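# Shelve the aisle's floor cartons at the far-end section

## Task

Pick up every carton lying on the aisle floor and set each one on a shelf in the final shelving section at the far end of the aisle (either side counts). Each carton must rest directly on a shelf board, not on top of another carton, must sit level rather than tilted, and must not overhang the shelf edge. The robot must not tip over or finish the job leaning.

## Robot and tools

Robot: TidyBot++, a wheeled base 0.54 m long, 0.50 m wide and 0.38 m tall, driven by four powered casters. It carries one seven-joint arm (Kinova Gen3) with a two-finger Robotiq gripper. The shoulder sits 0.12 m ahead of the base centre, 0.68 m off the floor. Cameras: base_camera is fixed on the base facing ahead; wrist_camera looks along the hand. Objects may occasionally be nudged by outside disturbances.

Frames: the base frame has its origin on the floor below the base centre, x ahead, y to the left, z up, in metres. The odometry frame is the base frame as it stood when the scene began. base_odometry counts wheel rotation only, so slipping shows up as travel, and it drifts a few cm and degrees over many moves. Heading is in radians, left positive, within -3.142 to 3.142. base_tilt is in degrees, forward and right positive.

Tool move: one action per call. Action keys are base, joints, target, speeds, min_time_s; cameras and blocking are not part of the action. A call without action just reports state and images.
- base: an object with any of translate_m (forward +), strafe_m (left +), both in metres within -2 to 2, and rotate_rad (counter-clockwise +) within -6.3 to 6.3. All are offsets relative to the base's pose when the command starts, not places. Translation and strafe together form one straight-line move.
- joints: absolute angle targets by name: joint_1_rad to joint_7_rad and gripper_pos. joint_2_rad is limited to about ±2.249, joint_4_rad to ±2.579, joint_6_rad to ±2.099; joints 1, 3, 5, 7 turn freely but take the short way, so send steps below half a turn. joint_1_rad positive turns the arm clockwise seen from above, the opposite sense to rotate_rad. gripper_pos runs 0 (open, about 85 mm between pads) to 1 (closed); gap is roughly 85 x (1 - gripper_pos) mm.
- target: one list of seven numbers [x, y, z, qw, qx, qy, qz], an absolute hand pose in the base frame, metres then unit quaternion, matching the hand_pose line. With target, joints may only contain gripper_pos. The hand point is the middle of the closed finger pads; its z axis runs out along the fingers, fingers open along its y axis.
- speeds: caps for this action only: translate_m and strafe_m 0.05 to 0.5 m/s (give the speed under only one of them when both move), rotate_rad 0.1 to 1.57 rad/s, gripper_pos 0.234 to 0.993 per s.
- min_time_s: 0.1 to 8 s, the shortest duration for each arm motion.
- cameras: list of base_camera, wrist_camera or all; [] for none. blocking: true (default) returns once everything rests; false returns in about half a second while motion continues.
Other tools: wait(seconds 0 to 10, cameras) lets time pass; stop(cameras) brakes all running motions; zoom_image(camera, region [x0, y0, x1, y1] pixels, at most 504 per side) enlarges part of the latest image; read_manual only gives licence text; finished_scene(scene) ends the scene, with nothing called after it in that reply.

Result lines: base_status, joint_status and hand_status read done, moving, off_target (resting short of target, possibly still pressing), contact_stop or time_out (real stops; the motion drops its target). A stop you didn't command, a refused call or a torque fault cancels the rest of the calls in that reply. not_followed means a self-collision check held the arm targets back (look for cause:). on_its_own lists uncommanded robot actions. hand_pose is the measured hand, hand_target the hand if all joints reached their targets. motor_effort gives percent of maximum torque per motor, with the peak of the last action in brackets. ARM HIT flags a hard self or base collision. MOTOR HOT appears from 60 °C; at 75 °C an over-temperature fault makes the arm sag for 30-60 s (keys show limit_stop_at_motor_heat); resend targets afterwards.

Arm behaviour: the arm starts folded, hand down, reaching 0.08 m past the base front. Pointing down, the hand can rise to about 0.94 m only close to the base. Poses low and forward right in front of the base go badly and may drive the arm into the base, which nothing checks. Unreachable poses wander then time_out. To fix residual error, add (wanted - read position) to your last target; to hold still while loaded, resend hand_target, not hand_pose. A held load makes the arm sag; correct the same way and never command a joint to its current reading while loaded. Joints can settle off by their tolerance; a set-down object shows as hand_pose ceasing to drop.

Gripper: off_target means the fingers stalled on something and keep squeezing hard (about 100 N at the slowest gripper speed, up to 140 N at default). The cartons are empty and crush easily: close slowly to just past the carton's width, and avoid gripping hard while the carton still rests on something.

Hazards: do not let cartons fall or slam, do not hit shelves or walls hard, and do not push hard. Catching the arm on something above about 0.6 m while driving or rotating can topple the robot; reaching far out from the folded pose or swinging a stretched arm sideways can too. If it leans, pull the arm in or back away. Large joint torques (104.5 N m joints 1-4, 51.3 N m joints 5-7) trigger a 10 s arm fault. A blocked base keeps pushing until time_out and may still report done.

Each tool is called after "Call:" as name([rows], argument=value, ...), one row to a line, values as JSON.

## Session

Call:
move()

Scene clock: 0.00 s.
Motor temperatures (°C): [35 33 33 34 38 37 36]
base_odometry: x=+0.000 y=+0.000 heading=+0.000
base_tilt: forward=+0.8 right=-0.3
base_status: not commanded
joint_positions: joint_1_rad=+0.012 joint_2_rad=-0.392 joint_3_rad=+3.092 joint_4_rad=-2.540 joint_5_rad=+0.013 joint_6_rad=-0.845 joint_7_rad=+1.538 gripper_pos=+0.000
joint_status: not commanded
motor_effort: joint_1_rad=+1 joint_2_rad=+0 joint_3_rad=+0 joint_4_rad=+11 joint_5_rad=+0 joint_6_rad=+1 joint_7_rad=+0
hand_pose: x=+0.2673 y=+0.0015 z=+0.5911 quat_wxyz=(+0.012, +0.997, +0.005, +0.075) (m; base frame)
hand_target: x=+0.2666 y=+0.0014 z=+0.5907 quat_wxyz=(+0.012, +0.997, +0.005, +0.074) (m; base frame)
hand_status: not commanded
pictures: base_camera, wrist_camera

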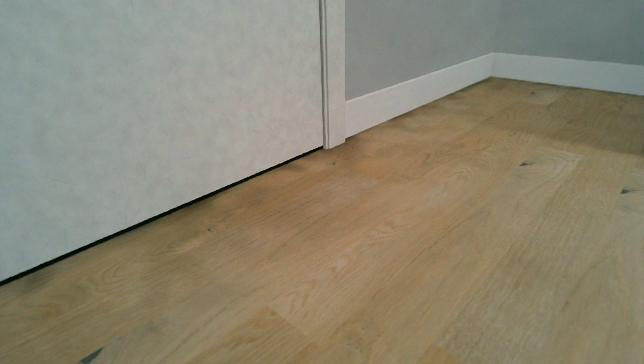

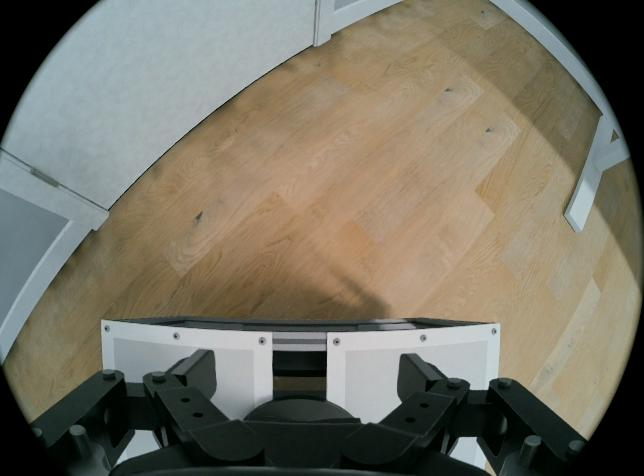

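Call:
move(base={"rotate_rad": -1.2}, cameras=["all"])

Call:
move(base={"rotate_rad": -1.2}, cameras=["all"])

Call:
move(base={"rotate_rad": -1.2}, cameras=["all"])

Scene clock: 9.60 s.
move: done
base_odometry: x=+0.000 y=+0.000 heading=-1.199
base_tilt: forward=+0.8 right=-0.3
base_status: done
joint_positions: joint_1_rad=+0.012 joint_2_rad=-0.392 joint_3_rad=+3.092 joint_4_rad=-2.540 joint_5_rad=+0.013 joint_6_rad=-0.845 joint_7_rad=+1.538 gripper_pos=+0.000
joint_status: not commanded
motor_effort: joint_1_rad=+0(1) joint_2_rad=+0(1) joint_3_rad=+0(1) joint_4_rad=+13(13) joint_5_rad=+0(1) joint_6_rad=+2(3) joint_7_rad=-1(1)
hand_pose: x=+0.2673 y=+0.0015 z=+0.5911 quat_wxyz=(+0.012, +0.997, +0.005, +0.075)
hand_target: x=+0.2666 y=+0.0014 z=+0.5907 quat_wxyz=(+0.012, +0.997, +0.005, +0.074)
hand_status: not commanded
pictures: base_camera, wrist_camera

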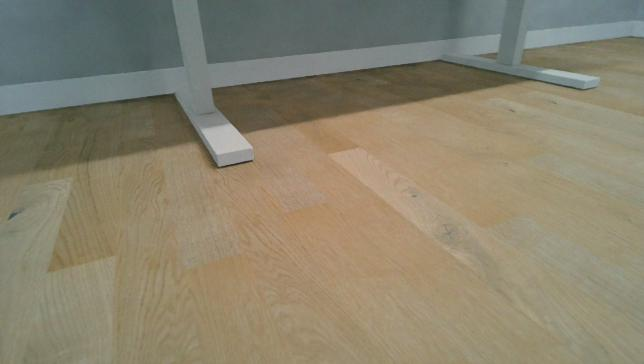

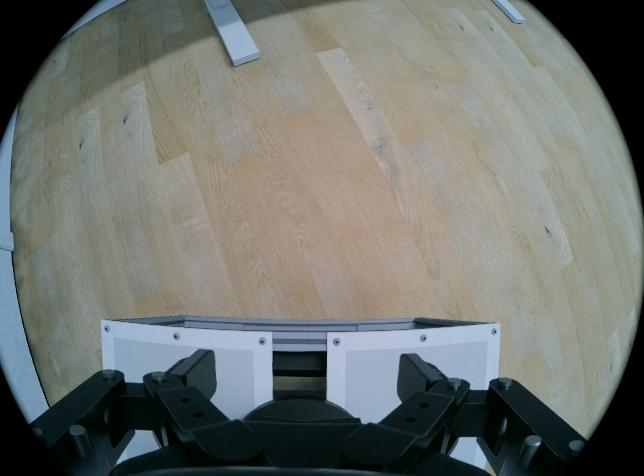

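Scene clock: 11.63 s.
move: done
base_odometry: x=+0.000 y=+0.000 heading=-2.398
base_tilt: forward=+0.8 right=-0.3
base_status: done
joint_positions: joint_1_rad=+0.012 joint_2_rad=-0.392 joint_3_rad=+3.092 joint_4_rad=-2.540 joint_5_rad=+0.013 joint_6_rad=-0.845 joint_7_rad=+1.538 gripper_pos=+0.000
joint_status: not commanded
motor_effort: joint_1_rad=+0(2) joint_2_rad=+0(1) joint_3_rad=+0(1) joint_4_rad=+12(13) joint_5_rad=+0(1) joint_6_rad=+2(3) joint_7_rad=+1(1)
hand_pose: x=+0.2673 y=+0.0015 z=+0.5911 quat_wxyz=(+0.012, +0.997, +0.005, +0.075)
hand_target: x=+0.2666 y=+0.0014 z=+0.5907 quat_wxyz=(+0.012, +0.997, +0.005, +0.074)
hand_status: not commanded
pictures: base_camera, wrist_camera

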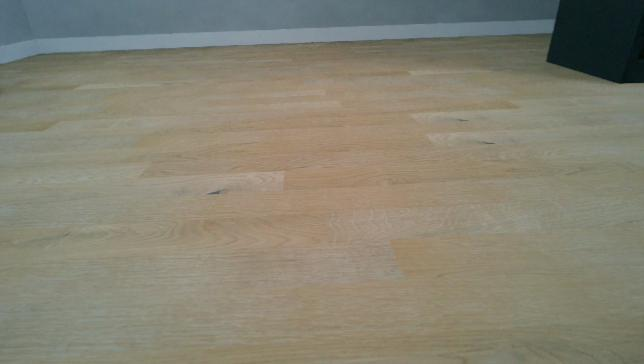

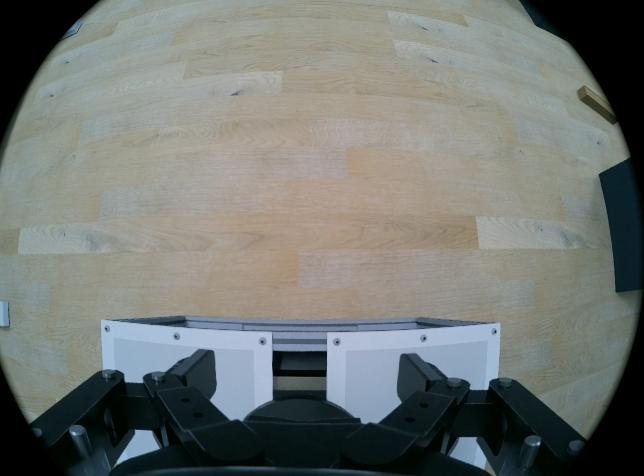

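Scene clock: 13.67 s.
move: done
base_odometry: x=+0.000 y=+0.000 heading=+2.686
base_tilt: forward=+0.8 right=-0.3
base_status: done
joint_positions: joint_1_rad=+0.012 joint_2_rad=-0.392 joint_3_rad=+3.092 joint_4_rad=-2.540 joint_5_rad=+0.013 joint_6_rad=-0.845 joint_7_rad=+1.538 gripper_pos=+0.000
joint_status: not commanded
motor_effort: joint_1_rad=+0(2) joint_2_rad=-1(1) joint_3_rad=+0(1) joint_4_rad=+12(13) joint_5_rad=+0(1) joint_6_rad=+3(4) joint_7_rad=+0(1)
hand_pose: x=+0.2673 y=+0.0015 z=+0.5911 quat_wxyz=(+0.012, +0.997, +0.005, +0.075)
hand_target: x=+0.2666 y=+0.0014 z=+0.5907 quat_wxyz=(+0.012, +0.997, +0.005, +0.074)
hand_status: not commanded
pictures: base_camera, wrist_camera

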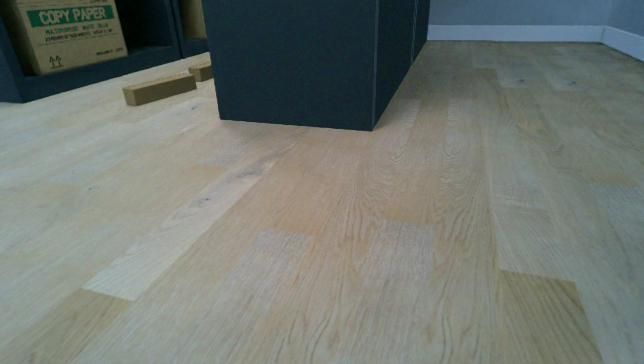

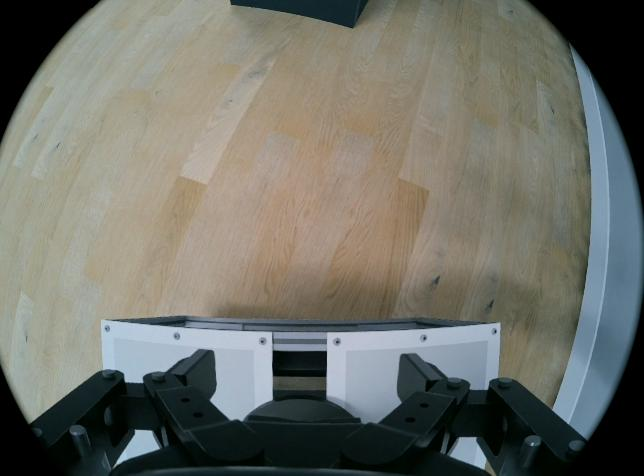

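Call:
move(base={"rotate_rad": 0.45}, cameras=["all"])

Scene clock: 17.57 s.
move: done
base_odometry: x=+0.000 y=+0.000 heading=+3.135
base_tilt: forward=+0.8 right=-0.3
base_status: done
joint_positions: joint_1_rad=+0.012 joint_2_rad=-0.392 joint_3_rad=+3.092 joint_4_rad=-2.540 joint_5_rad=+0.013 joint_6_rad=-0.845 joint_7_rad=+1.538 gripper_pos=+0.000
joint_status: not commanded
motor_effort: joint_1_rad=+0(1) joint_2_rad=+0(1) joint_3_rad=+0(1) joint_4_rad=+14(14) joint_5_rad=+0(1) joint_6_rad=+3(3) joint_7_rad=-1(1)
hand_pose: x=+0.2673 y=+0.0015 z=+0.5911 quat_wxyz=(+0.012, +0.997, +0.005, +0.075)
hand_target: x=+0.2666 y=+0.0014 z=+0.5907 quat_wxyz=(+0.012, +0.997, +0.005, +0.074)
hand_status: not commanded
pictures: base_camera, wrist_camera

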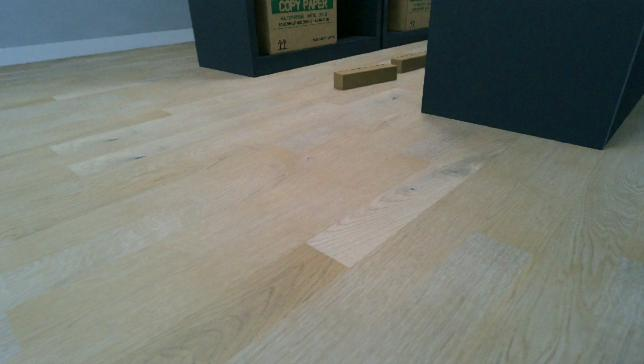

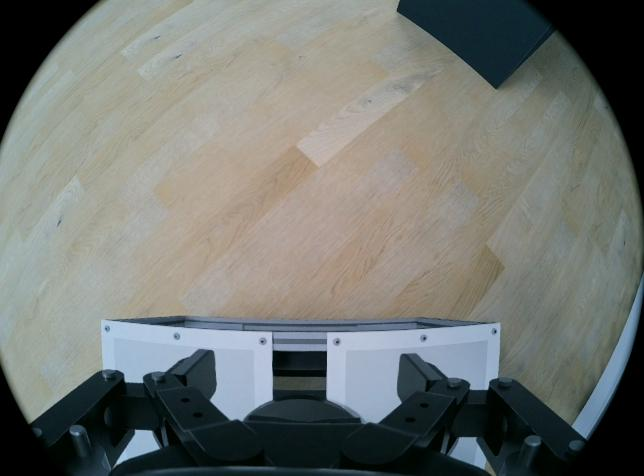

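Call:
move(base={"translate_m": 0.56, "strafe_m": 0.48, "rotate_rad": -0.59}, joints={"joint_6_rad": 0.2}, cameras=["all"])

Scene clock: 38.83 s.
move: done
base_odometry: x=-0.563 y=-0.476 heading=+2.544
base_tilt: forward=+0.8 right=-0.3
base_status: done
joint_positions: joint_1_rad=+0.012 joint_2_rad=-0.393 joint_3_rad=+3.092 joint_4_rad=-2.540 joint_5_rad=+0.013 joint_6_rad=+0.151 joint_7_rad=+1.538 gripper_pos=+0.000
joint_status: all done
motor_effort: joint_1_rad=+0(2) joint_2_rad=-3(4) joint_3_rad=+0(1) joint_4_rad=+16(17) joint_5_rad=+0(1) joint_6_rad=+9(10) joint_7_rad=+0(1)
hand_pose: x=+0.5042 y=+0.0167 z=+0.7703 quat_wxyz=(-0.007, +0.840, +0.012, +0.542)
hand_target: x=+0.5099 y=+0.0172 z=+0.7835 quat_wxyz=(-0.008, +0.827, +0.012, +0.561)
hand_status: not commanded
pictures: base_camera, wrist_camera

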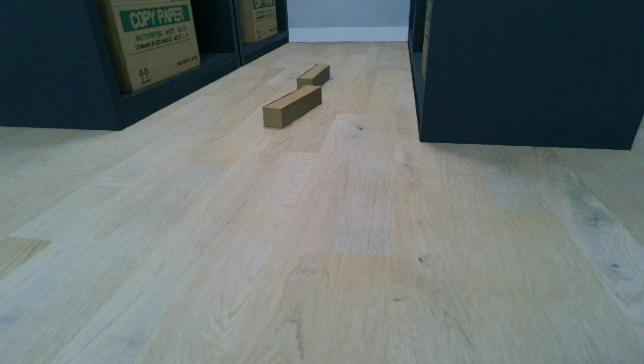

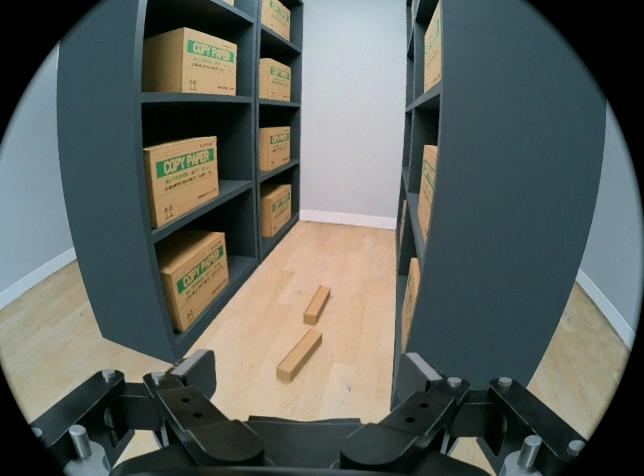

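Call:
move(base={"translate_m": 0.06, "strafe_m": 0.34, "rotate_rad": -0.2}, cameras=["all"])

Scene clock: 67.50 s.
move: done
base_odometry: x=-0.804 y=-0.724 heading=+2.344
base_tilt: forward=+0.8 right=-0.3
base_status: done
joint_positions: joint_1_rad=+0.012 joint_2_rad=-0.393 joint_3_rad=+3.092 joint_4_rad=-2.540 joint_5_rad=+0.013 joint_6_rad=+0.151 joint_7_rad=+1.538 gripper_pos=+0.000
joint_status: not commanded
motor_effort: joint_1_rad=+1(2) joint_2_rad=-4(5) joint_3_rad=+0(2) joint_4_rad=+17(17) joint_5_rad=+0(1) joint_6_rad=+9(10) joint_7_rad=-1(1)
hand_pose: x=+0.5042 y=+0.0165 z=+0.7704 quat_wxyz=(-0.007, +0.840, +0.012, +0.542)
hand_target: x=+0.5099 y=+0.0172 z=+0.7835 quat_wxyz=(-0.008, +0.827, +0.012, +0.561)
hand_status: not commanded
pictures: base_camera, wrist_camera

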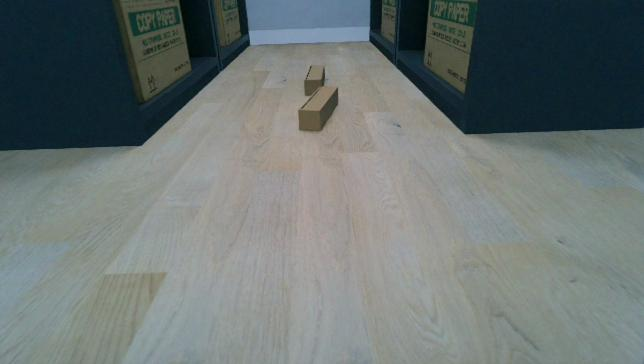

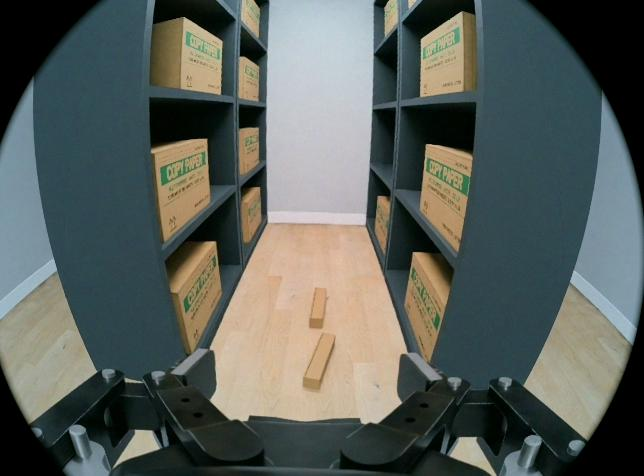

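Call:
zoom_image(camera="wrist_camera", region=[220, 0, 420, 280])

Call:
zoom_image(camera="base_camera", region=[200, 0, 480, 160])

Scaled by 1.800.

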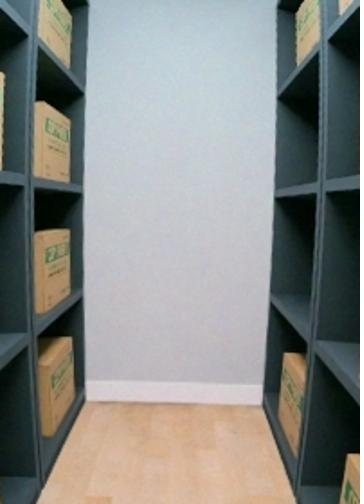

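Scaled by 1.800.

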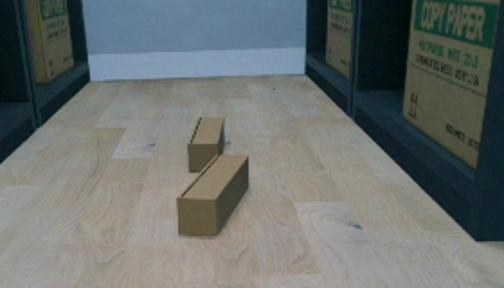

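Call:
move(base={"translate_m": 0.25, "rotate_rad": 0.036}, joints={"joint_6_rad": -0.3, "joint_3_rad": 3.1416, "joint_7_rad": 1.57}, cameras=["all"])

Scene clock: 185.33 s.
move: done
base_odometry: x=-0.979 y=-0.545 heading=+2.380
base_tilt: forward=+0.8 right=-0.3
base_status: done
joint_positions: joint_1_rad=+0.012 joint_2_rad=-0.389 joint_3_rad=+3.126 joint_4_rad=-2.540 joint_5_rad=+0.013 joint_6_rad=-0.267 joint_7_rad=+1.538 gripper_pos=+0.000
joint_status: all done
motor_effort: joint_1_rad=+0(2) joint_2_rad=-2(6) joint_3_rad=+0(2) joint_4_rad=+15(18) joint_5_rad=+0(1) joint_6_rad=+7(10) joint_7_rad=+0(2)
hand_pose: x=+0.4284 y=+0.0008 z=+0.6655 quat_wxyz=(+0.001, +0.935, -0.008, +0.354)
hand_target: x=+0.4202 y=-0.0035 z=+0.6593 quat_wxyz=(+0.006, +0.941, -0.001, +0.339)
hand_status: not commanded
pictures: base_camera, wrist_camera

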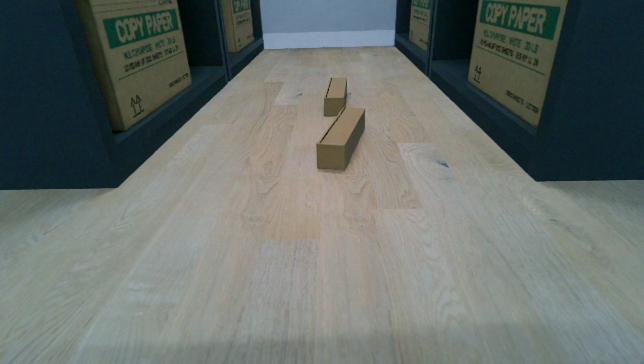

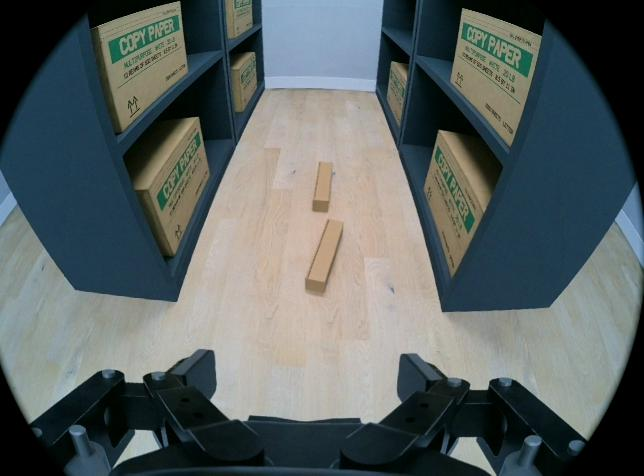

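Call:
move(base={"translate_m": 0.3, "strafe_m": 0.115}, joints={"joint_6_rad": -0.5, "joint_1_rad": 0.235}, cameras=["all"])

Scene clock: 217.57 s.
move: done
base_odometry: x=-1.276 y=-0.421 heading=+2.380
base_tilt: forward=+0.8 right=-0.3
base_status: done
joint_positions: joint_1_rad=+0.222 joint_2_rad=-0.389 joint_3_rad=+3.127 joint_4_rad=-2.540 joint_5_rad=+0.013 joint_6_rad=-0.454 joint_7_rad=+1.538 gripper_pos=+0.000
joint_status: all done
motor_effort: joint_1_rad=-1(2) joint_2_rad=-2(4) joint_3_rad=+0(1) joint_4_rad=+14(16) joint_5_rad=+0(1) joint_6_rad=+6(8) joint_7_rad=-1(1)
hand_pose: x=+0.3755 y=-0.0553 z=+0.6313 quat_wxyz=(+0.030, +0.958, -0.111, +0.263)
hand_target: x=+0.3617 y=-0.0588 z=+0.6246 quat_wxyz=(+0.033, +0.964, -0.109, +0.242)
hand_status: not commanded
pictures: base_camera, wrist_camera

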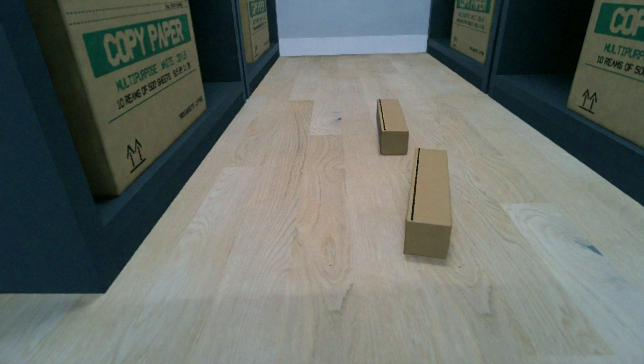

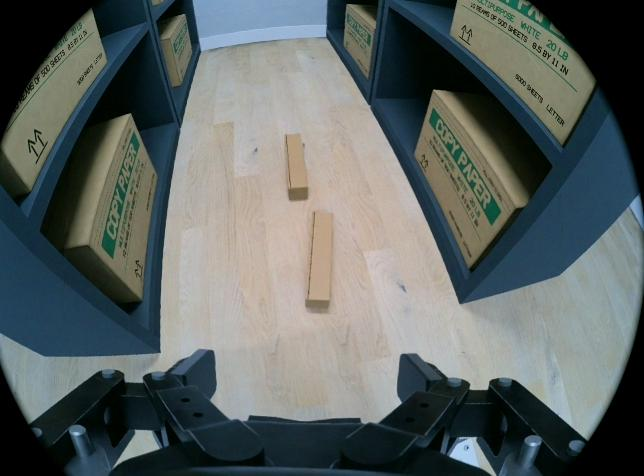

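Call:
move(base={"translate_m": 0.05, "strafe_m": 0.016}, joints={"joint_1_rad": 0.293, "joint_2_rad": 1.3265, "joint_3_rad": 3.1416, "joint_4_rad": -1.7642, "joint_5_rad": 0.0, "joint_6_rad": 0.4727, "joint_7_rad": 1.57}, min_time_s=3, cameras=["all"])

Scene clock: 233.77 s.
move: done
base_odometry: x=-1.323 y=-0.398 heading=+2.380
base_tilt: forward=+0.8 right=-0.3
base_status: done
joint_positions: joint_1_rad=+0.280 joint_2_rad=+1.310 joint_3_rad=+3.128 joint_4_rad=-1.790 joint_5_rad=+0.013 joint_6_rad=+0.423 joint_7_rad=+1.538 gripper_pos=+0.000
joint_status: all done
motor_effort: joint_1_rad=+0(2) joint_2_rad=-33(36) joint_3_rad=-1(2) joint_4_rad=+3(16) joint_5_rad=+0(1) joint_6_rad=+6(7) joint_7_rad=+0(2)
hand_pose: x=+0.6596 y=-0.1433 z=+0.1982 quat_wxyz=(+0.020, +0.962, -0.145, +0.230)
hand_target: x=+0.6746 y=-0.1662 z=+0.2000 quat_wxyz=(+0.038, +0.956, -0.141, +0.256)
hand_status: not commanded
pictures: base_camera, wrist_camera

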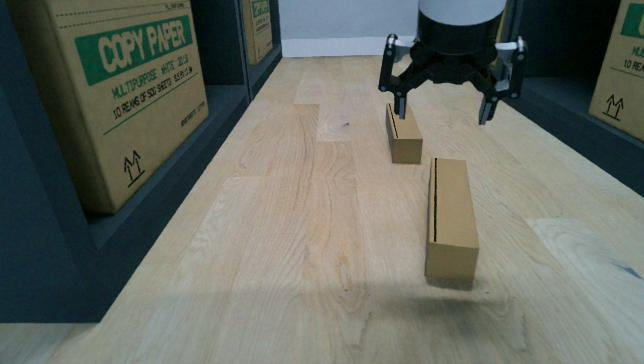

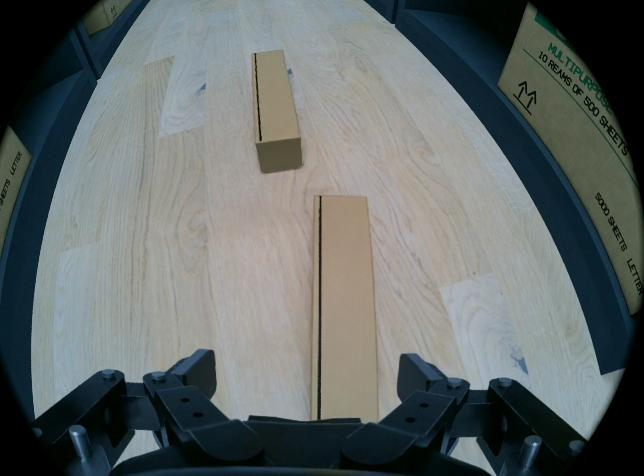

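Call:
move(base={"translate_m": 0.03, "strafe_m": -0.026}, joints={"joint_2_rad": 1.56, "joint_4_rad": -1.56, "joint_6_rad": 0.555}, min_time_s=2, cameras=["all"])

Scene clock: 262.80 s.
move: done
base_odometry: x=-1.327 y=-0.359 heading=+2.380
base_tilt: forward=+0.8 right=-0.3
base_status: done
joint_positions: joint_1_rad=+0.287 joint_2_rad=+1.540 joint_3_rad=+3.129 joint_4_rad=-1.584 joint_5_rad=+0.013 joint_6_rad=+0.507 joint_7_rad=+1.538 gripper_pos=+0.000
joint_status: all done
motor_effort: joint_1_rad=-1(2) joint_2_rad=-34(36) joint_3_rad=-2(2) joint_4_rad=+3(5) joint_5_rad=+0(1) joint_6_rad=+6(7) joint_7_rad=+0(1)
hand_pose: x=+0.6804 y=-0.1544 z=+0.1113 quat_wxyz=(+0.025, +0.954, -0.148, +0.258)
hand_target: x=+0.6912 y=-0.1712 z=+0.1111 quat_wxyz=(+0.041, +0.948, -0.140, +0.281)
hand_status: not commanded
pictures: base_camera, wrist_camera

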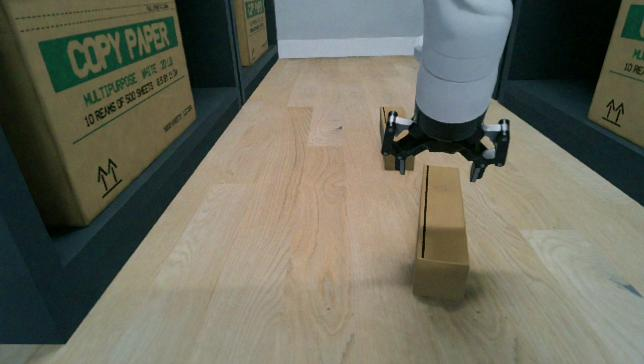

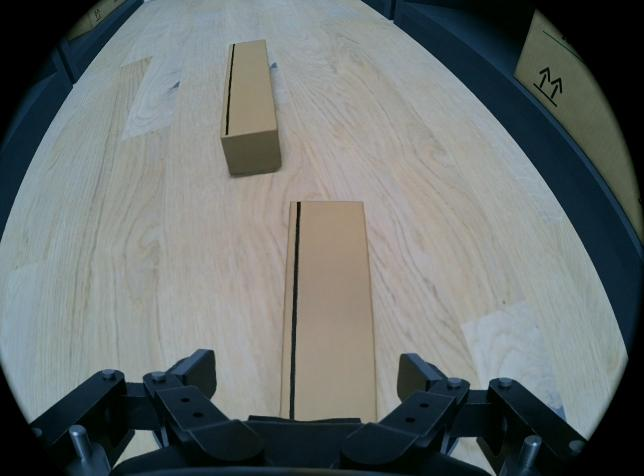

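Call:
move(base={"translate_m": -0.037, "strafe_m": -0.006}, joints={"joint_2_rad": 1.724, "joint_4_rad": -1.391, "joint_6_rad": 0.549}, min_time_s=3, cameras=["all"])

Scene clock: 278.97 s.
move: done
base_odometry: x=-1.296 y=-0.380 heading=+2.381
base_tilt: forward=+0.8 right=-0.3
base_status: done
joint_positions: joint_1_rad=+0.291 joint_2_rad=+1.701 joint_3_rad=+3.130 joint_4_rad=-1.416 joint_5_rad=+0.013 joint_6_rad=+0.510 joint_7_rad=+1.538 gripper_pos=+0.000
joint_status: all done
motor_effort: joint_1_rad=+0(2) joint_2_rad=-34(37) joint_3_rad=-1(2) joint_4_rad=+3(5) joint_5_rad=+0(1) joint_6_rad=+6(7) joint_7_rad=-1(2)
hand_pose: x=+0.6811 y=-0.1582 z=+0.0455 quat_wxyz=(+0.027, +0.953, -0.151, +0.263)
hand_target: x=+0.6877 y=-0.1702 z=+0.0422 quat_wxyz=(+0.041, +0.949, -0.140, +0.281)
hand_status: not commanded
pictures: base_camera, wrist_camera

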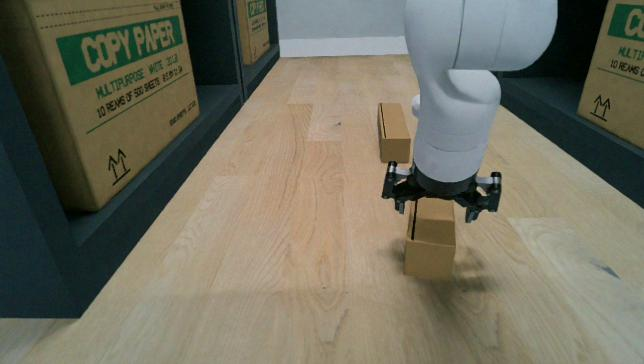

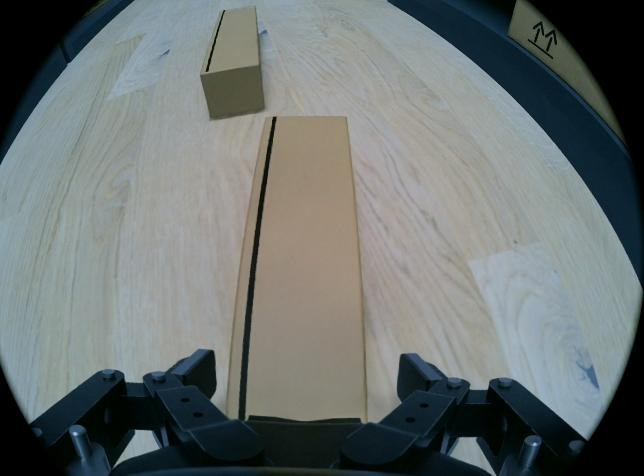

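Call:
move(joints={"gripper_pos": 0.35}, speeds={"gripper_pos": 0.234}, cameras=["wrist_camera"])

Call:
zoom_image(camera="wrist_camera", region=[160, 300, 460, 476])

Scene clock: 288.90 s.
move: done
base_odometry: x=-1.296 y=-0.380 heading=+2.381
base_tilt: forward=+0.8 right=-0.3
base_status: not commanded
joint_positions: joint_1_rad=+0.291 joint_2_rad=+1.701 joint_3_rad=+3.130 joint_4_rad=-1.416 joint_5_rad=+0.013 joint_6_rad=+0.511 joint_7_rad=+1.538 gripper_pos=+0.349
joint_status: all done
motor_effort: joint_1_rad=-1(2) joint_2_rad=-32(35) joint_3_rad=-1(2) joint_4_rad=+3(4) joint_5_rad=+0(1) joint_6_rad=+5(6) joint_7_rad=+0(1)
hand_pose: x=+0.6817 y=-0.1583 z=+0.0458 quat_wxyz=(+0.027, +0.952, -0.151, +0.264)
hand_target: x=+0.6877 y=-0.1702 z=+0.0422 quat_wxyz=(+0.041, +0.949, -0.140, +0.281)
hand_status: not commanded

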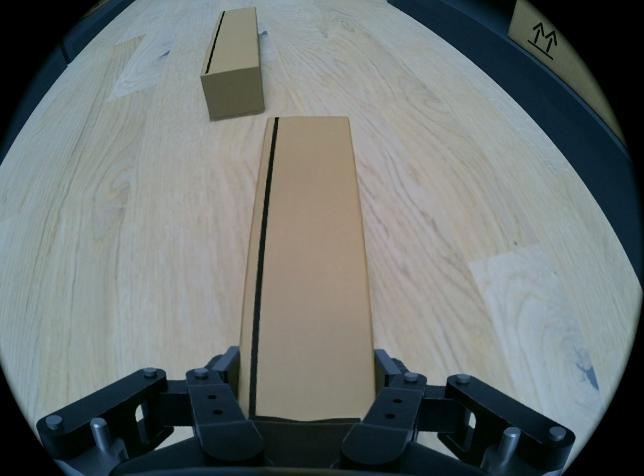

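Scaled by 1.680.

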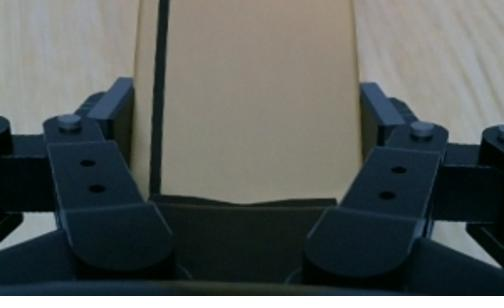

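Call:
move(joints={"gripper_pos": 0.375}, speeds={"gripper_pos": 0.234}, cameras=["wrist_camera"])

Call:
zoom_image(camera="wrist_camera", region=[220, 320, 420, 440])

Scene clock: 292.50 s.
move: done
base_odometry: x=-1.296 y=-0.380 heading=+2.381
base_tilt: forward=+0.8 right=-0.3
base_status: not commanded
joint_positions: joint_1_rad=+0.291 joint_2_rad=+1.701 joint_3_rad=+3.130 joint_4_rad=-1.415 joint_5_rad=+0.013 joint_6_rad=+0.513 joint_7_rad=+1.538 gripper_pos=+0.373
joint_status: all done
motor_effort: joint_1_rad=+0(1) joint_2_rad=-31(32) joint_3_rad=-1(1) joint_4_rad=+3(4) joint_5_rad=+0(1) joint_6_rad=+4(5) joint_7_rad=+0(2)
hand_pose: x=+0.6823 y=-0.1585 z=+0.0461 quat_wxyz=(+0.028, +0.952, -0.151, +0.265)
hand_target: x=+0.6877 y=-0.1702 z=+0.0422 quat_wxyz=(+0.041, +0.949, -0.140, +0.281)
hand_status: not commanded

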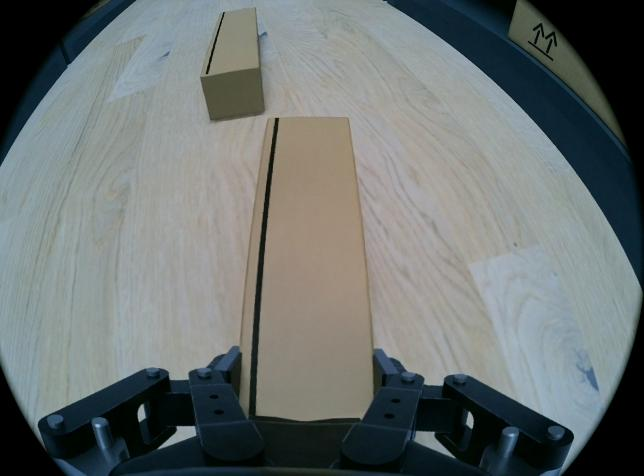

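Scaled by 2.520.

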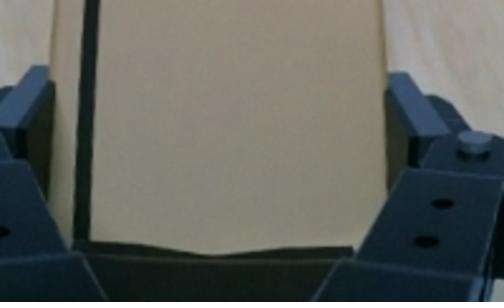

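Call:
move(joints={"gripper_pos": 0.39}, speeds={"gripper_pos": 0.234}, cameras=["wrist_camera"])

Call:
zoom_image(camera="wrist_camera", region=[220, 320, 420, 440])

Scene clock: 296.07 s.
move: done
base_odometry: x=-1.296 y=-0.380 heading=+2.381
base_tilt: forward=+0.8 right=-0.3
base_status: not commanded
joint_positions: joint_1_rad=+0.291 joint_2_rad=+1.701 joint_3_rad=+3.130 joint_4_rad=-1.415 joint_5_rad=+0.013 joint_6_rad=+0.514 joint_7_rad=+1.538 gripper_pos=+0.386
joint_status: all done
motor_effort: joint_1_rad=-1(1) joint_2_rad=-30(31) joint_3_rad=-1(1) joint_4_rad=+3(4) joint_5_rad=+0(1) joint_6_rad=+5(5) joint_7_rad=+0(1)
hand_pose: x=+0.6826 y=-0.1586 z=+0.0463 quat_wxyz=(+0.028, +0.952, -0.151, +0.265)
hand_target: x=+0.6877 y=-0.1702 z=+0.0422 quat_wxyz=(+0.041, +0.949, -0.140, +0.281)
hand_status: not commanded

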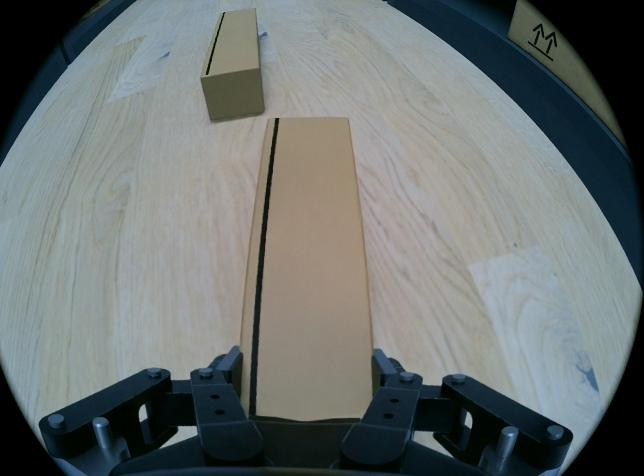

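Scaled by 2.520.

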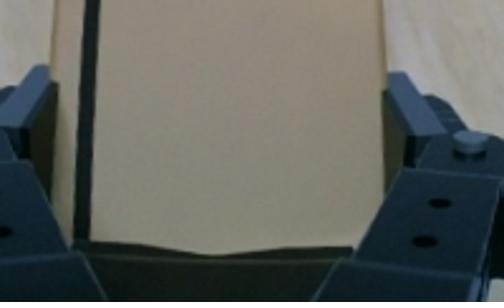

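Call:
move(joints={"joint_2_rad": 1.63, "joint_4_rad": -1.49, "joint_6_rad": 0.553}, min_time_s=2.5, cameras=["all"])

Scene clock: 302.47 s.
move: done
base_odometry: x=-1.296 y=-0.380 heading=+2.381
base_tilt: forward=+0.8 right=-0.3
base_status: not commanded
joint_positions: joint_1_rad=+0.291 joint_2_rad=+1.662 joint_3_rad=+3.130 joint_4_rad=-1.467 joint_5_rad=+0.013 joint_6_rad=+0.514 joint_7_rad=+1.538 gripper_pos=+0.386
joint_status: all done
motor_effort: joint_1_rad=-1(1) joint_2_rad=-35(35) joint_3_rad=-1(2) joint_4_rad=+3(4) joint_5_rad=+0(1) joint_6_rad=+6(7) joint_7_rad=+0(1)
hand_pose: x=+0.6770 y=-0.1568 z=+0.0603 quat_wxyz=(+0.027, +0.954, -0.151, +0.259)
hand_target: x=+0.6900 y=-0.1709 z=+0.0813 quat_wxyz=(+0.041, +0.949, -0.140, +0.280)
hand_status: not commanded
pictures: base_camera, wrist_camera

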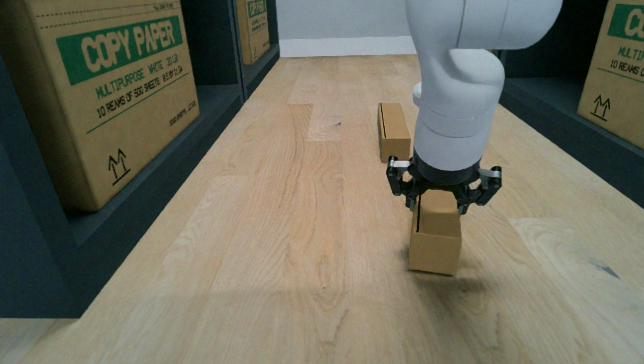

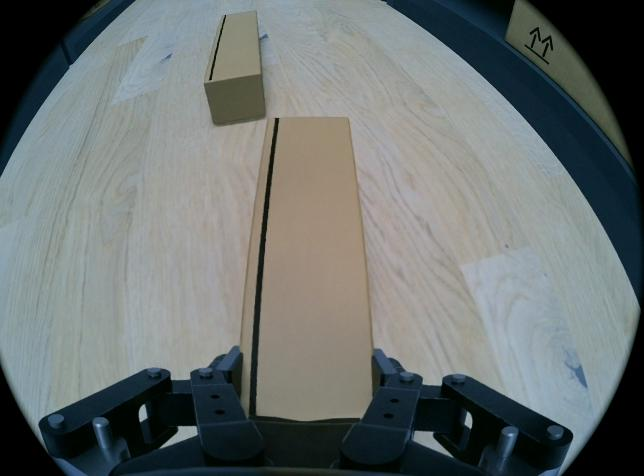

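Call:
move(base={"translate_m": -0.5}, joints={"joint_2_rad": 1.231, "joint_4_rad": -2.065, "joint_6_rad": 0.722}, speeds={"translate_m": 0.25}, min_time_s=3, cameras=["all"])

Scene clock: 333.77 s.
move: done
base_odometry: x=-0.934 y=-0.724 heading=+2.381
base_tilt: forward=+0.8 right=-0.3
base_status: done
joint_positions: joint_1_rad=+0.291 joint_2_rad=+1.256 joint_3_rad=+3.130 joint_4_rad=-2.045 joint_5_rad=+0.013 joint_6_rad=+0.673 joint_7_rad=+1.538 gripper_pos=+0.386
joint_status: all done
motor_effort: joint_1_rad=-1(2) joint_2_rad=-30(35) joint_3_rad=-1(2) joint_4_rad=+1(3) joint_5_rad=+0(1) joint_6_rad=+5(7) joint_7_rad=+0(1)
hand_pose: x=+0.6035 y=-0.1340 z=+0.2306 quat_wxyz=(+0.024, +0.956, -0.149, +0.252)
hand_target: x=+0.6131 y=-0.1477 z=+0.2489 quat_wxyz=(+0.041, +0.950, -0.141, +0.277)
hand_status: not commanded
pictures: base_camera, wrist_camera

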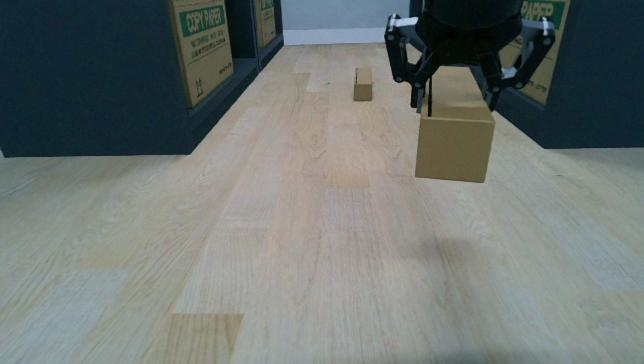

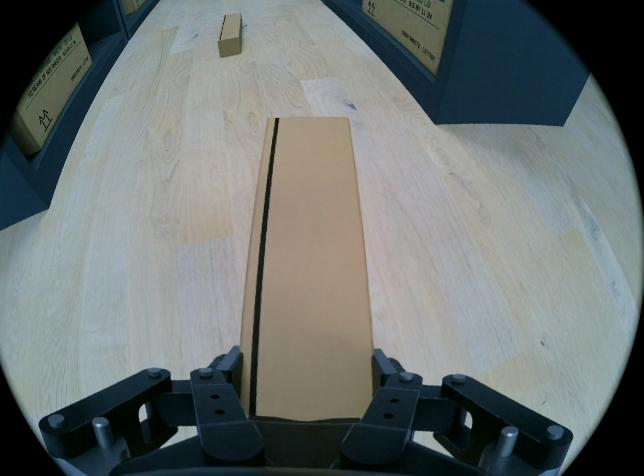

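Call:
move(joints={"joint_1_rad": 1.6}, min_time_s=4, cameras=["all"])

Scene clock: 340.23 s.
move: done
base_odometry: x=-0.934 y=-0.724 heading=+2.381
base_tilt: forward=+0.8 right=-0.3
base_status: not commanded
joint_positions: joint_1_rad=+1.597 joint_2_rad=+1.256 joint_3_rad=+3.132 joint_4_rad=-2.045 joint_5_rad=+0.013 joint_6_rad=+0.673 joint_7_rad=+1.538 gripper_pos=+0.386
joint_status: all done
motor_effort: joint_1_rad=+0(3) joint_2_rad=-30(31) joint_3_rad=-1(2) joint_4_rad=+1(1) joint_5_rad=+0(1) joint_6_rad=+6(7) joint_7_rad=-1(2)
hand_pose: x=+0.1152 y=-0.5028 z=+0.2306 quat_wxyz=(+0.174, +0.668, -0.699, +0.185)
hand_target: x=+0.1053 y=-0.5155 z=+0.2489 quat_wxyz=(+0.201, +0.669, -0.689, +0.195)
hand_status: not commanded
pictures: base_camera, wrist_camera

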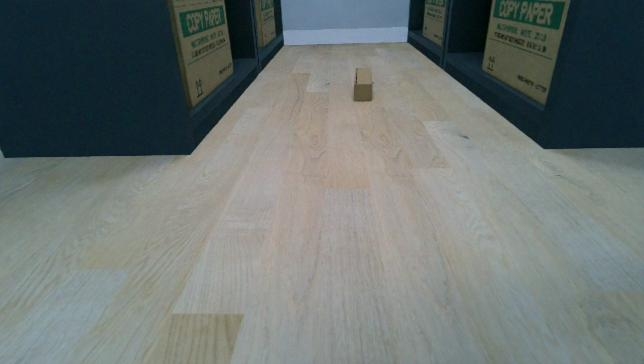

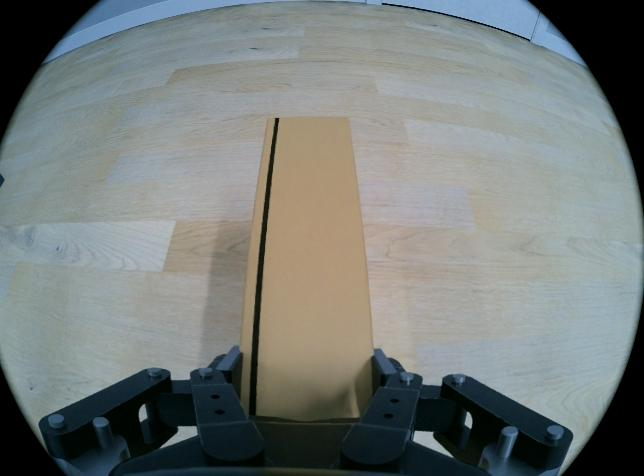

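Call:
move(joints={"joint_2_rad": 1.63, "joint_4_rad": -1.49, "joint_6_rad": 0.553}, min_time_s=3, cameras=["wrist_camera"])

Call:
move(joints={"joint_2_rad": 1.715, "joint_4_rad": -1.401, "joint_6_rad": 0.549}, min_time_s=3, cameras=["wrist_camera"])

Scene clock: 348.60 s.
move: done
base_odometry: x=-0.934 y=-0.724 heading=+2.381
base_tilt: forward=+0.8 right=-0.3
base_status: not commanded
joint_positions: joint_1_rad=+1.597 joint_2_rad=+1.612 joint_3_rad=+3.132 joint_4_rad=-1.514 joint_5_rad=+0.013 joint_6_rad=+0.599 joint_7_rad=+1.538 gripper_pos=+0.386
joint_status: all done
motor_effort: joint_1_rad=-1(1) joint_2_rad=-34(36) joint_3_rad=-1(2) joint_4_rad=+4(4) joint_5_rad=+0(1) joint_6_rad=+6(8) joint_7_rad=-1(2)
hand_pose: x=+0.1121 y=-0.6052 z=+0.0962 quat_wxyz=(+0.209, +0.657, -0.690, +0.219)
hand_target: x=+0.1029 y=-0.5958 z=+0.0813 quat_wxyz=(+0.203, +0.668, -0.688, +0.197)
hand_status: not commanded

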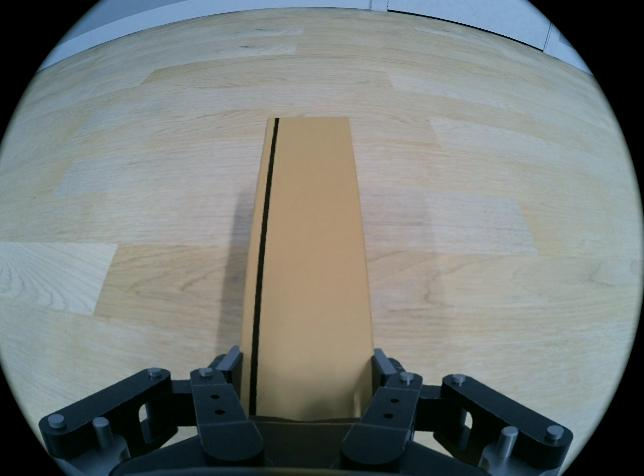

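Scene clock: 351.90 s.
move: done
base_odometry: x=-0.934 y=-0.724 heading=+2.381
base_tilt: forward=+0.8 right=-0.3
base_status: not commanded
joint_positions: joint_1_rad=+1.597 joint_2_rad=+1.693 joint_3_rad=+3.132 joint_4_rad=-1.428 joint_5_rad=+0.013 joint_6_rad=+0.594 joint_7_rad=+1.538 gripper_pos=+0.386
joint_status: all done
motor_effort: joint_1_rad=+0(2) joint_2_rad=-35(36) joint_3_rad=-1(2) joint_4_rad=+4(5) joint_5_rad=+0(1) joint_6_rad=+6(8) joint_7_rad=-1(1)
hand_pose: x=+0.1119 y=-0.6040 z=+0.0623 quat_wxyz=(+0.209, +0.657, -0.690, +0.219)
hand_target: x=+0.1030 y=-0.5934 z=+0.0458 quat_wxyz=(+0.203, +0.668, -0.688, +0.197)
hand_status: not commanded

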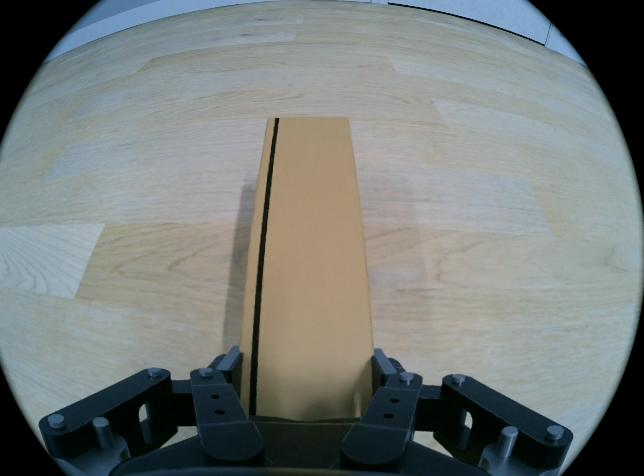

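Call:
move(joints={"joint_6_rad": 0.475}, min_time_s=2, cameras=["all"])

Scene clock: 358.47 s.
move: done
base_odometry: x=-0.934 y=-0.724 heading=+2.381
base_tilt: forward=+0.8 right=-0.3
base_status: not commanded
joint_positions: joint_1_rad=+1.597 joint_2_rad=+1.693 joint_3_rad=+3.132 joint_4_rad=-1.428 joint_5_rad=+0.013 joint_6_rad=+0.521 joint_7_rad=+1.538 gripper_pos=+0.386
joint_status: all done
motor_effort: joint_1_rad=+1(2) joint_2_rad=-34(35) joint_3_rad=-1(2) joint_4_rad=+3(4) joint_5_rad=+0(1) joint_6_rad=+6(7) joint_7_rad=-1(1)
hand_pose: x=+0.1123 y=-0.5849 z=+0.0498 quat_wxyz=(+0.184, +0.665, -0.698, +0.194)
hand_target: x=+0.1036 y=-0.5736 z=+0.0340 quat_wxyz=(+0.178, +0.675, -0.695, +0.173)
hand_status: not commanded
pictures: base_camera, wrist_camera

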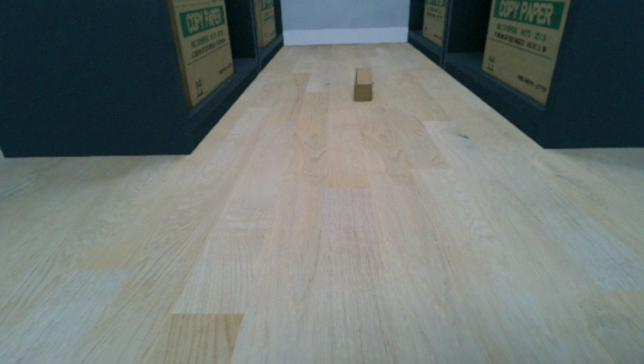

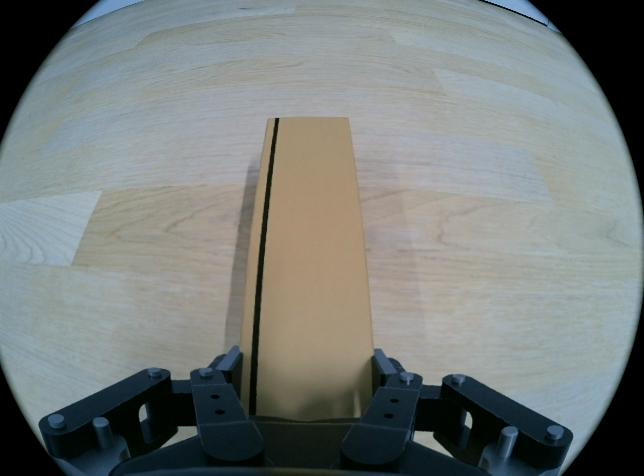

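Call:
move(joints={"joint_2_rad": 1.722}, min_time_s=1, cameras=["wrist_camera"])

Scene clock: 362.43 s.
move: done
base_odometry: x=-0.934 y=-0.724 heading=+2.381
base_tilt: forward=+0.8 right=-0.3
base_status: not commanded
joint_positions: joint_1_rad=+1.597 joint_2_rad=+1.698 joint_3_rad=+3.132 joint_4_rad=-1.427 joint_5_rad=+0.013 joint_6_rad=+0.520 joint_7_rad=+1.538 gripper_pos=+0.386
joint_status: all done
motor_effort: joint_1_rad=+0(2) joint_2_rad=-34(35) joint_3_rad=-1(2) joint_4_rad=+3(4) joint_5_rad=+0(1) joint_6_rad=+6(7) joint_7_rad=+0(1)
hand_pose: x=+0.1124 y=-0.5816 z=+0.0466 quat_wxyz=(+0.183, +0.665, -0.698, +0.192)
hand_target: x=+0.1037 y=-0.5691 z=+0.0300 quat_wxyz=(+0.175, +0.675, -0.696, +0.170)
hand_status: not commanded

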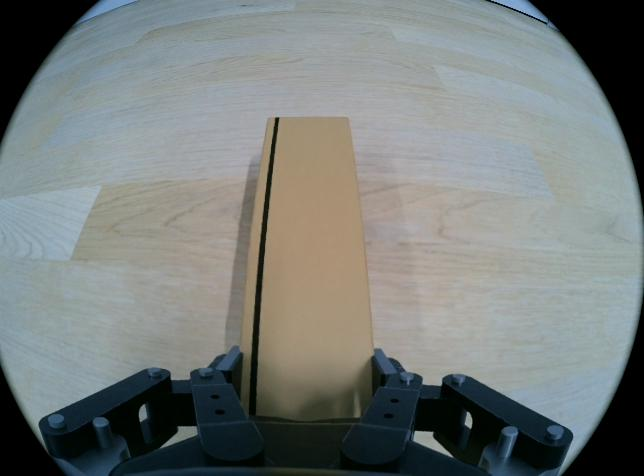

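Call:
move(joints={"gripper_pos": 0.15}, speeds={"gripper_pos": 0.234}, cameras=["wrist_camera"])

Scene clock: 365.50 s.
move: done
base_odometry: x=-0.934 y=-0.724 heading=+2.381
base_tilt: forward=+0.8 right=-0.3
base_status: not commanded
joint_positions: joint_1_rad=+1.597 joint_2_rad=+1.699 joint_3_rad=+3.132 joint_4_rad=-1.426 joint_5_rad=+0.013 joint_6_rad=+0.519 joint_7_rad=+1.538 gripper_pos=+0.152
joint_status: all done
motor_effort: joint_1_rad=+1(1) joint_2_rad=-35(35) joint_3_rad=-1(2) joint_4_rad=+3(4) joint_5_rad=+0(1) joint_6_rad=+6(7) joint_7_rad=+0(1)
hand_pose: x=+0.1124 y=-0.5814 z=+0.0463 quat_wxyz=(+0.182, +0.665, -0.698, +0.192)
hand_target: x=+0.1037 y=-0.5691 z=+0.0300 quat_wxyz=(+0.175, +0.675, -0.696, +0.170)
hand_status: not commanded

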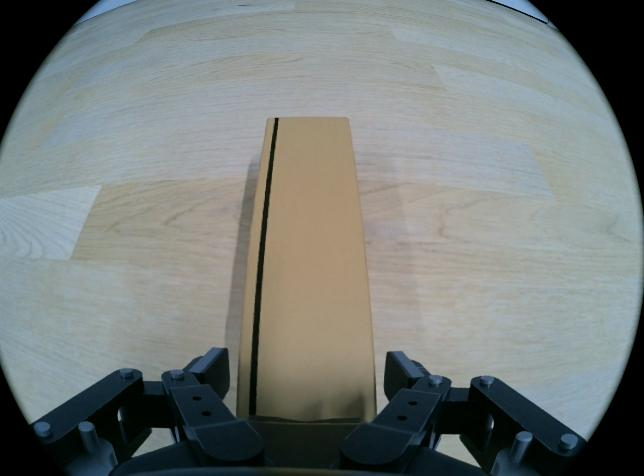

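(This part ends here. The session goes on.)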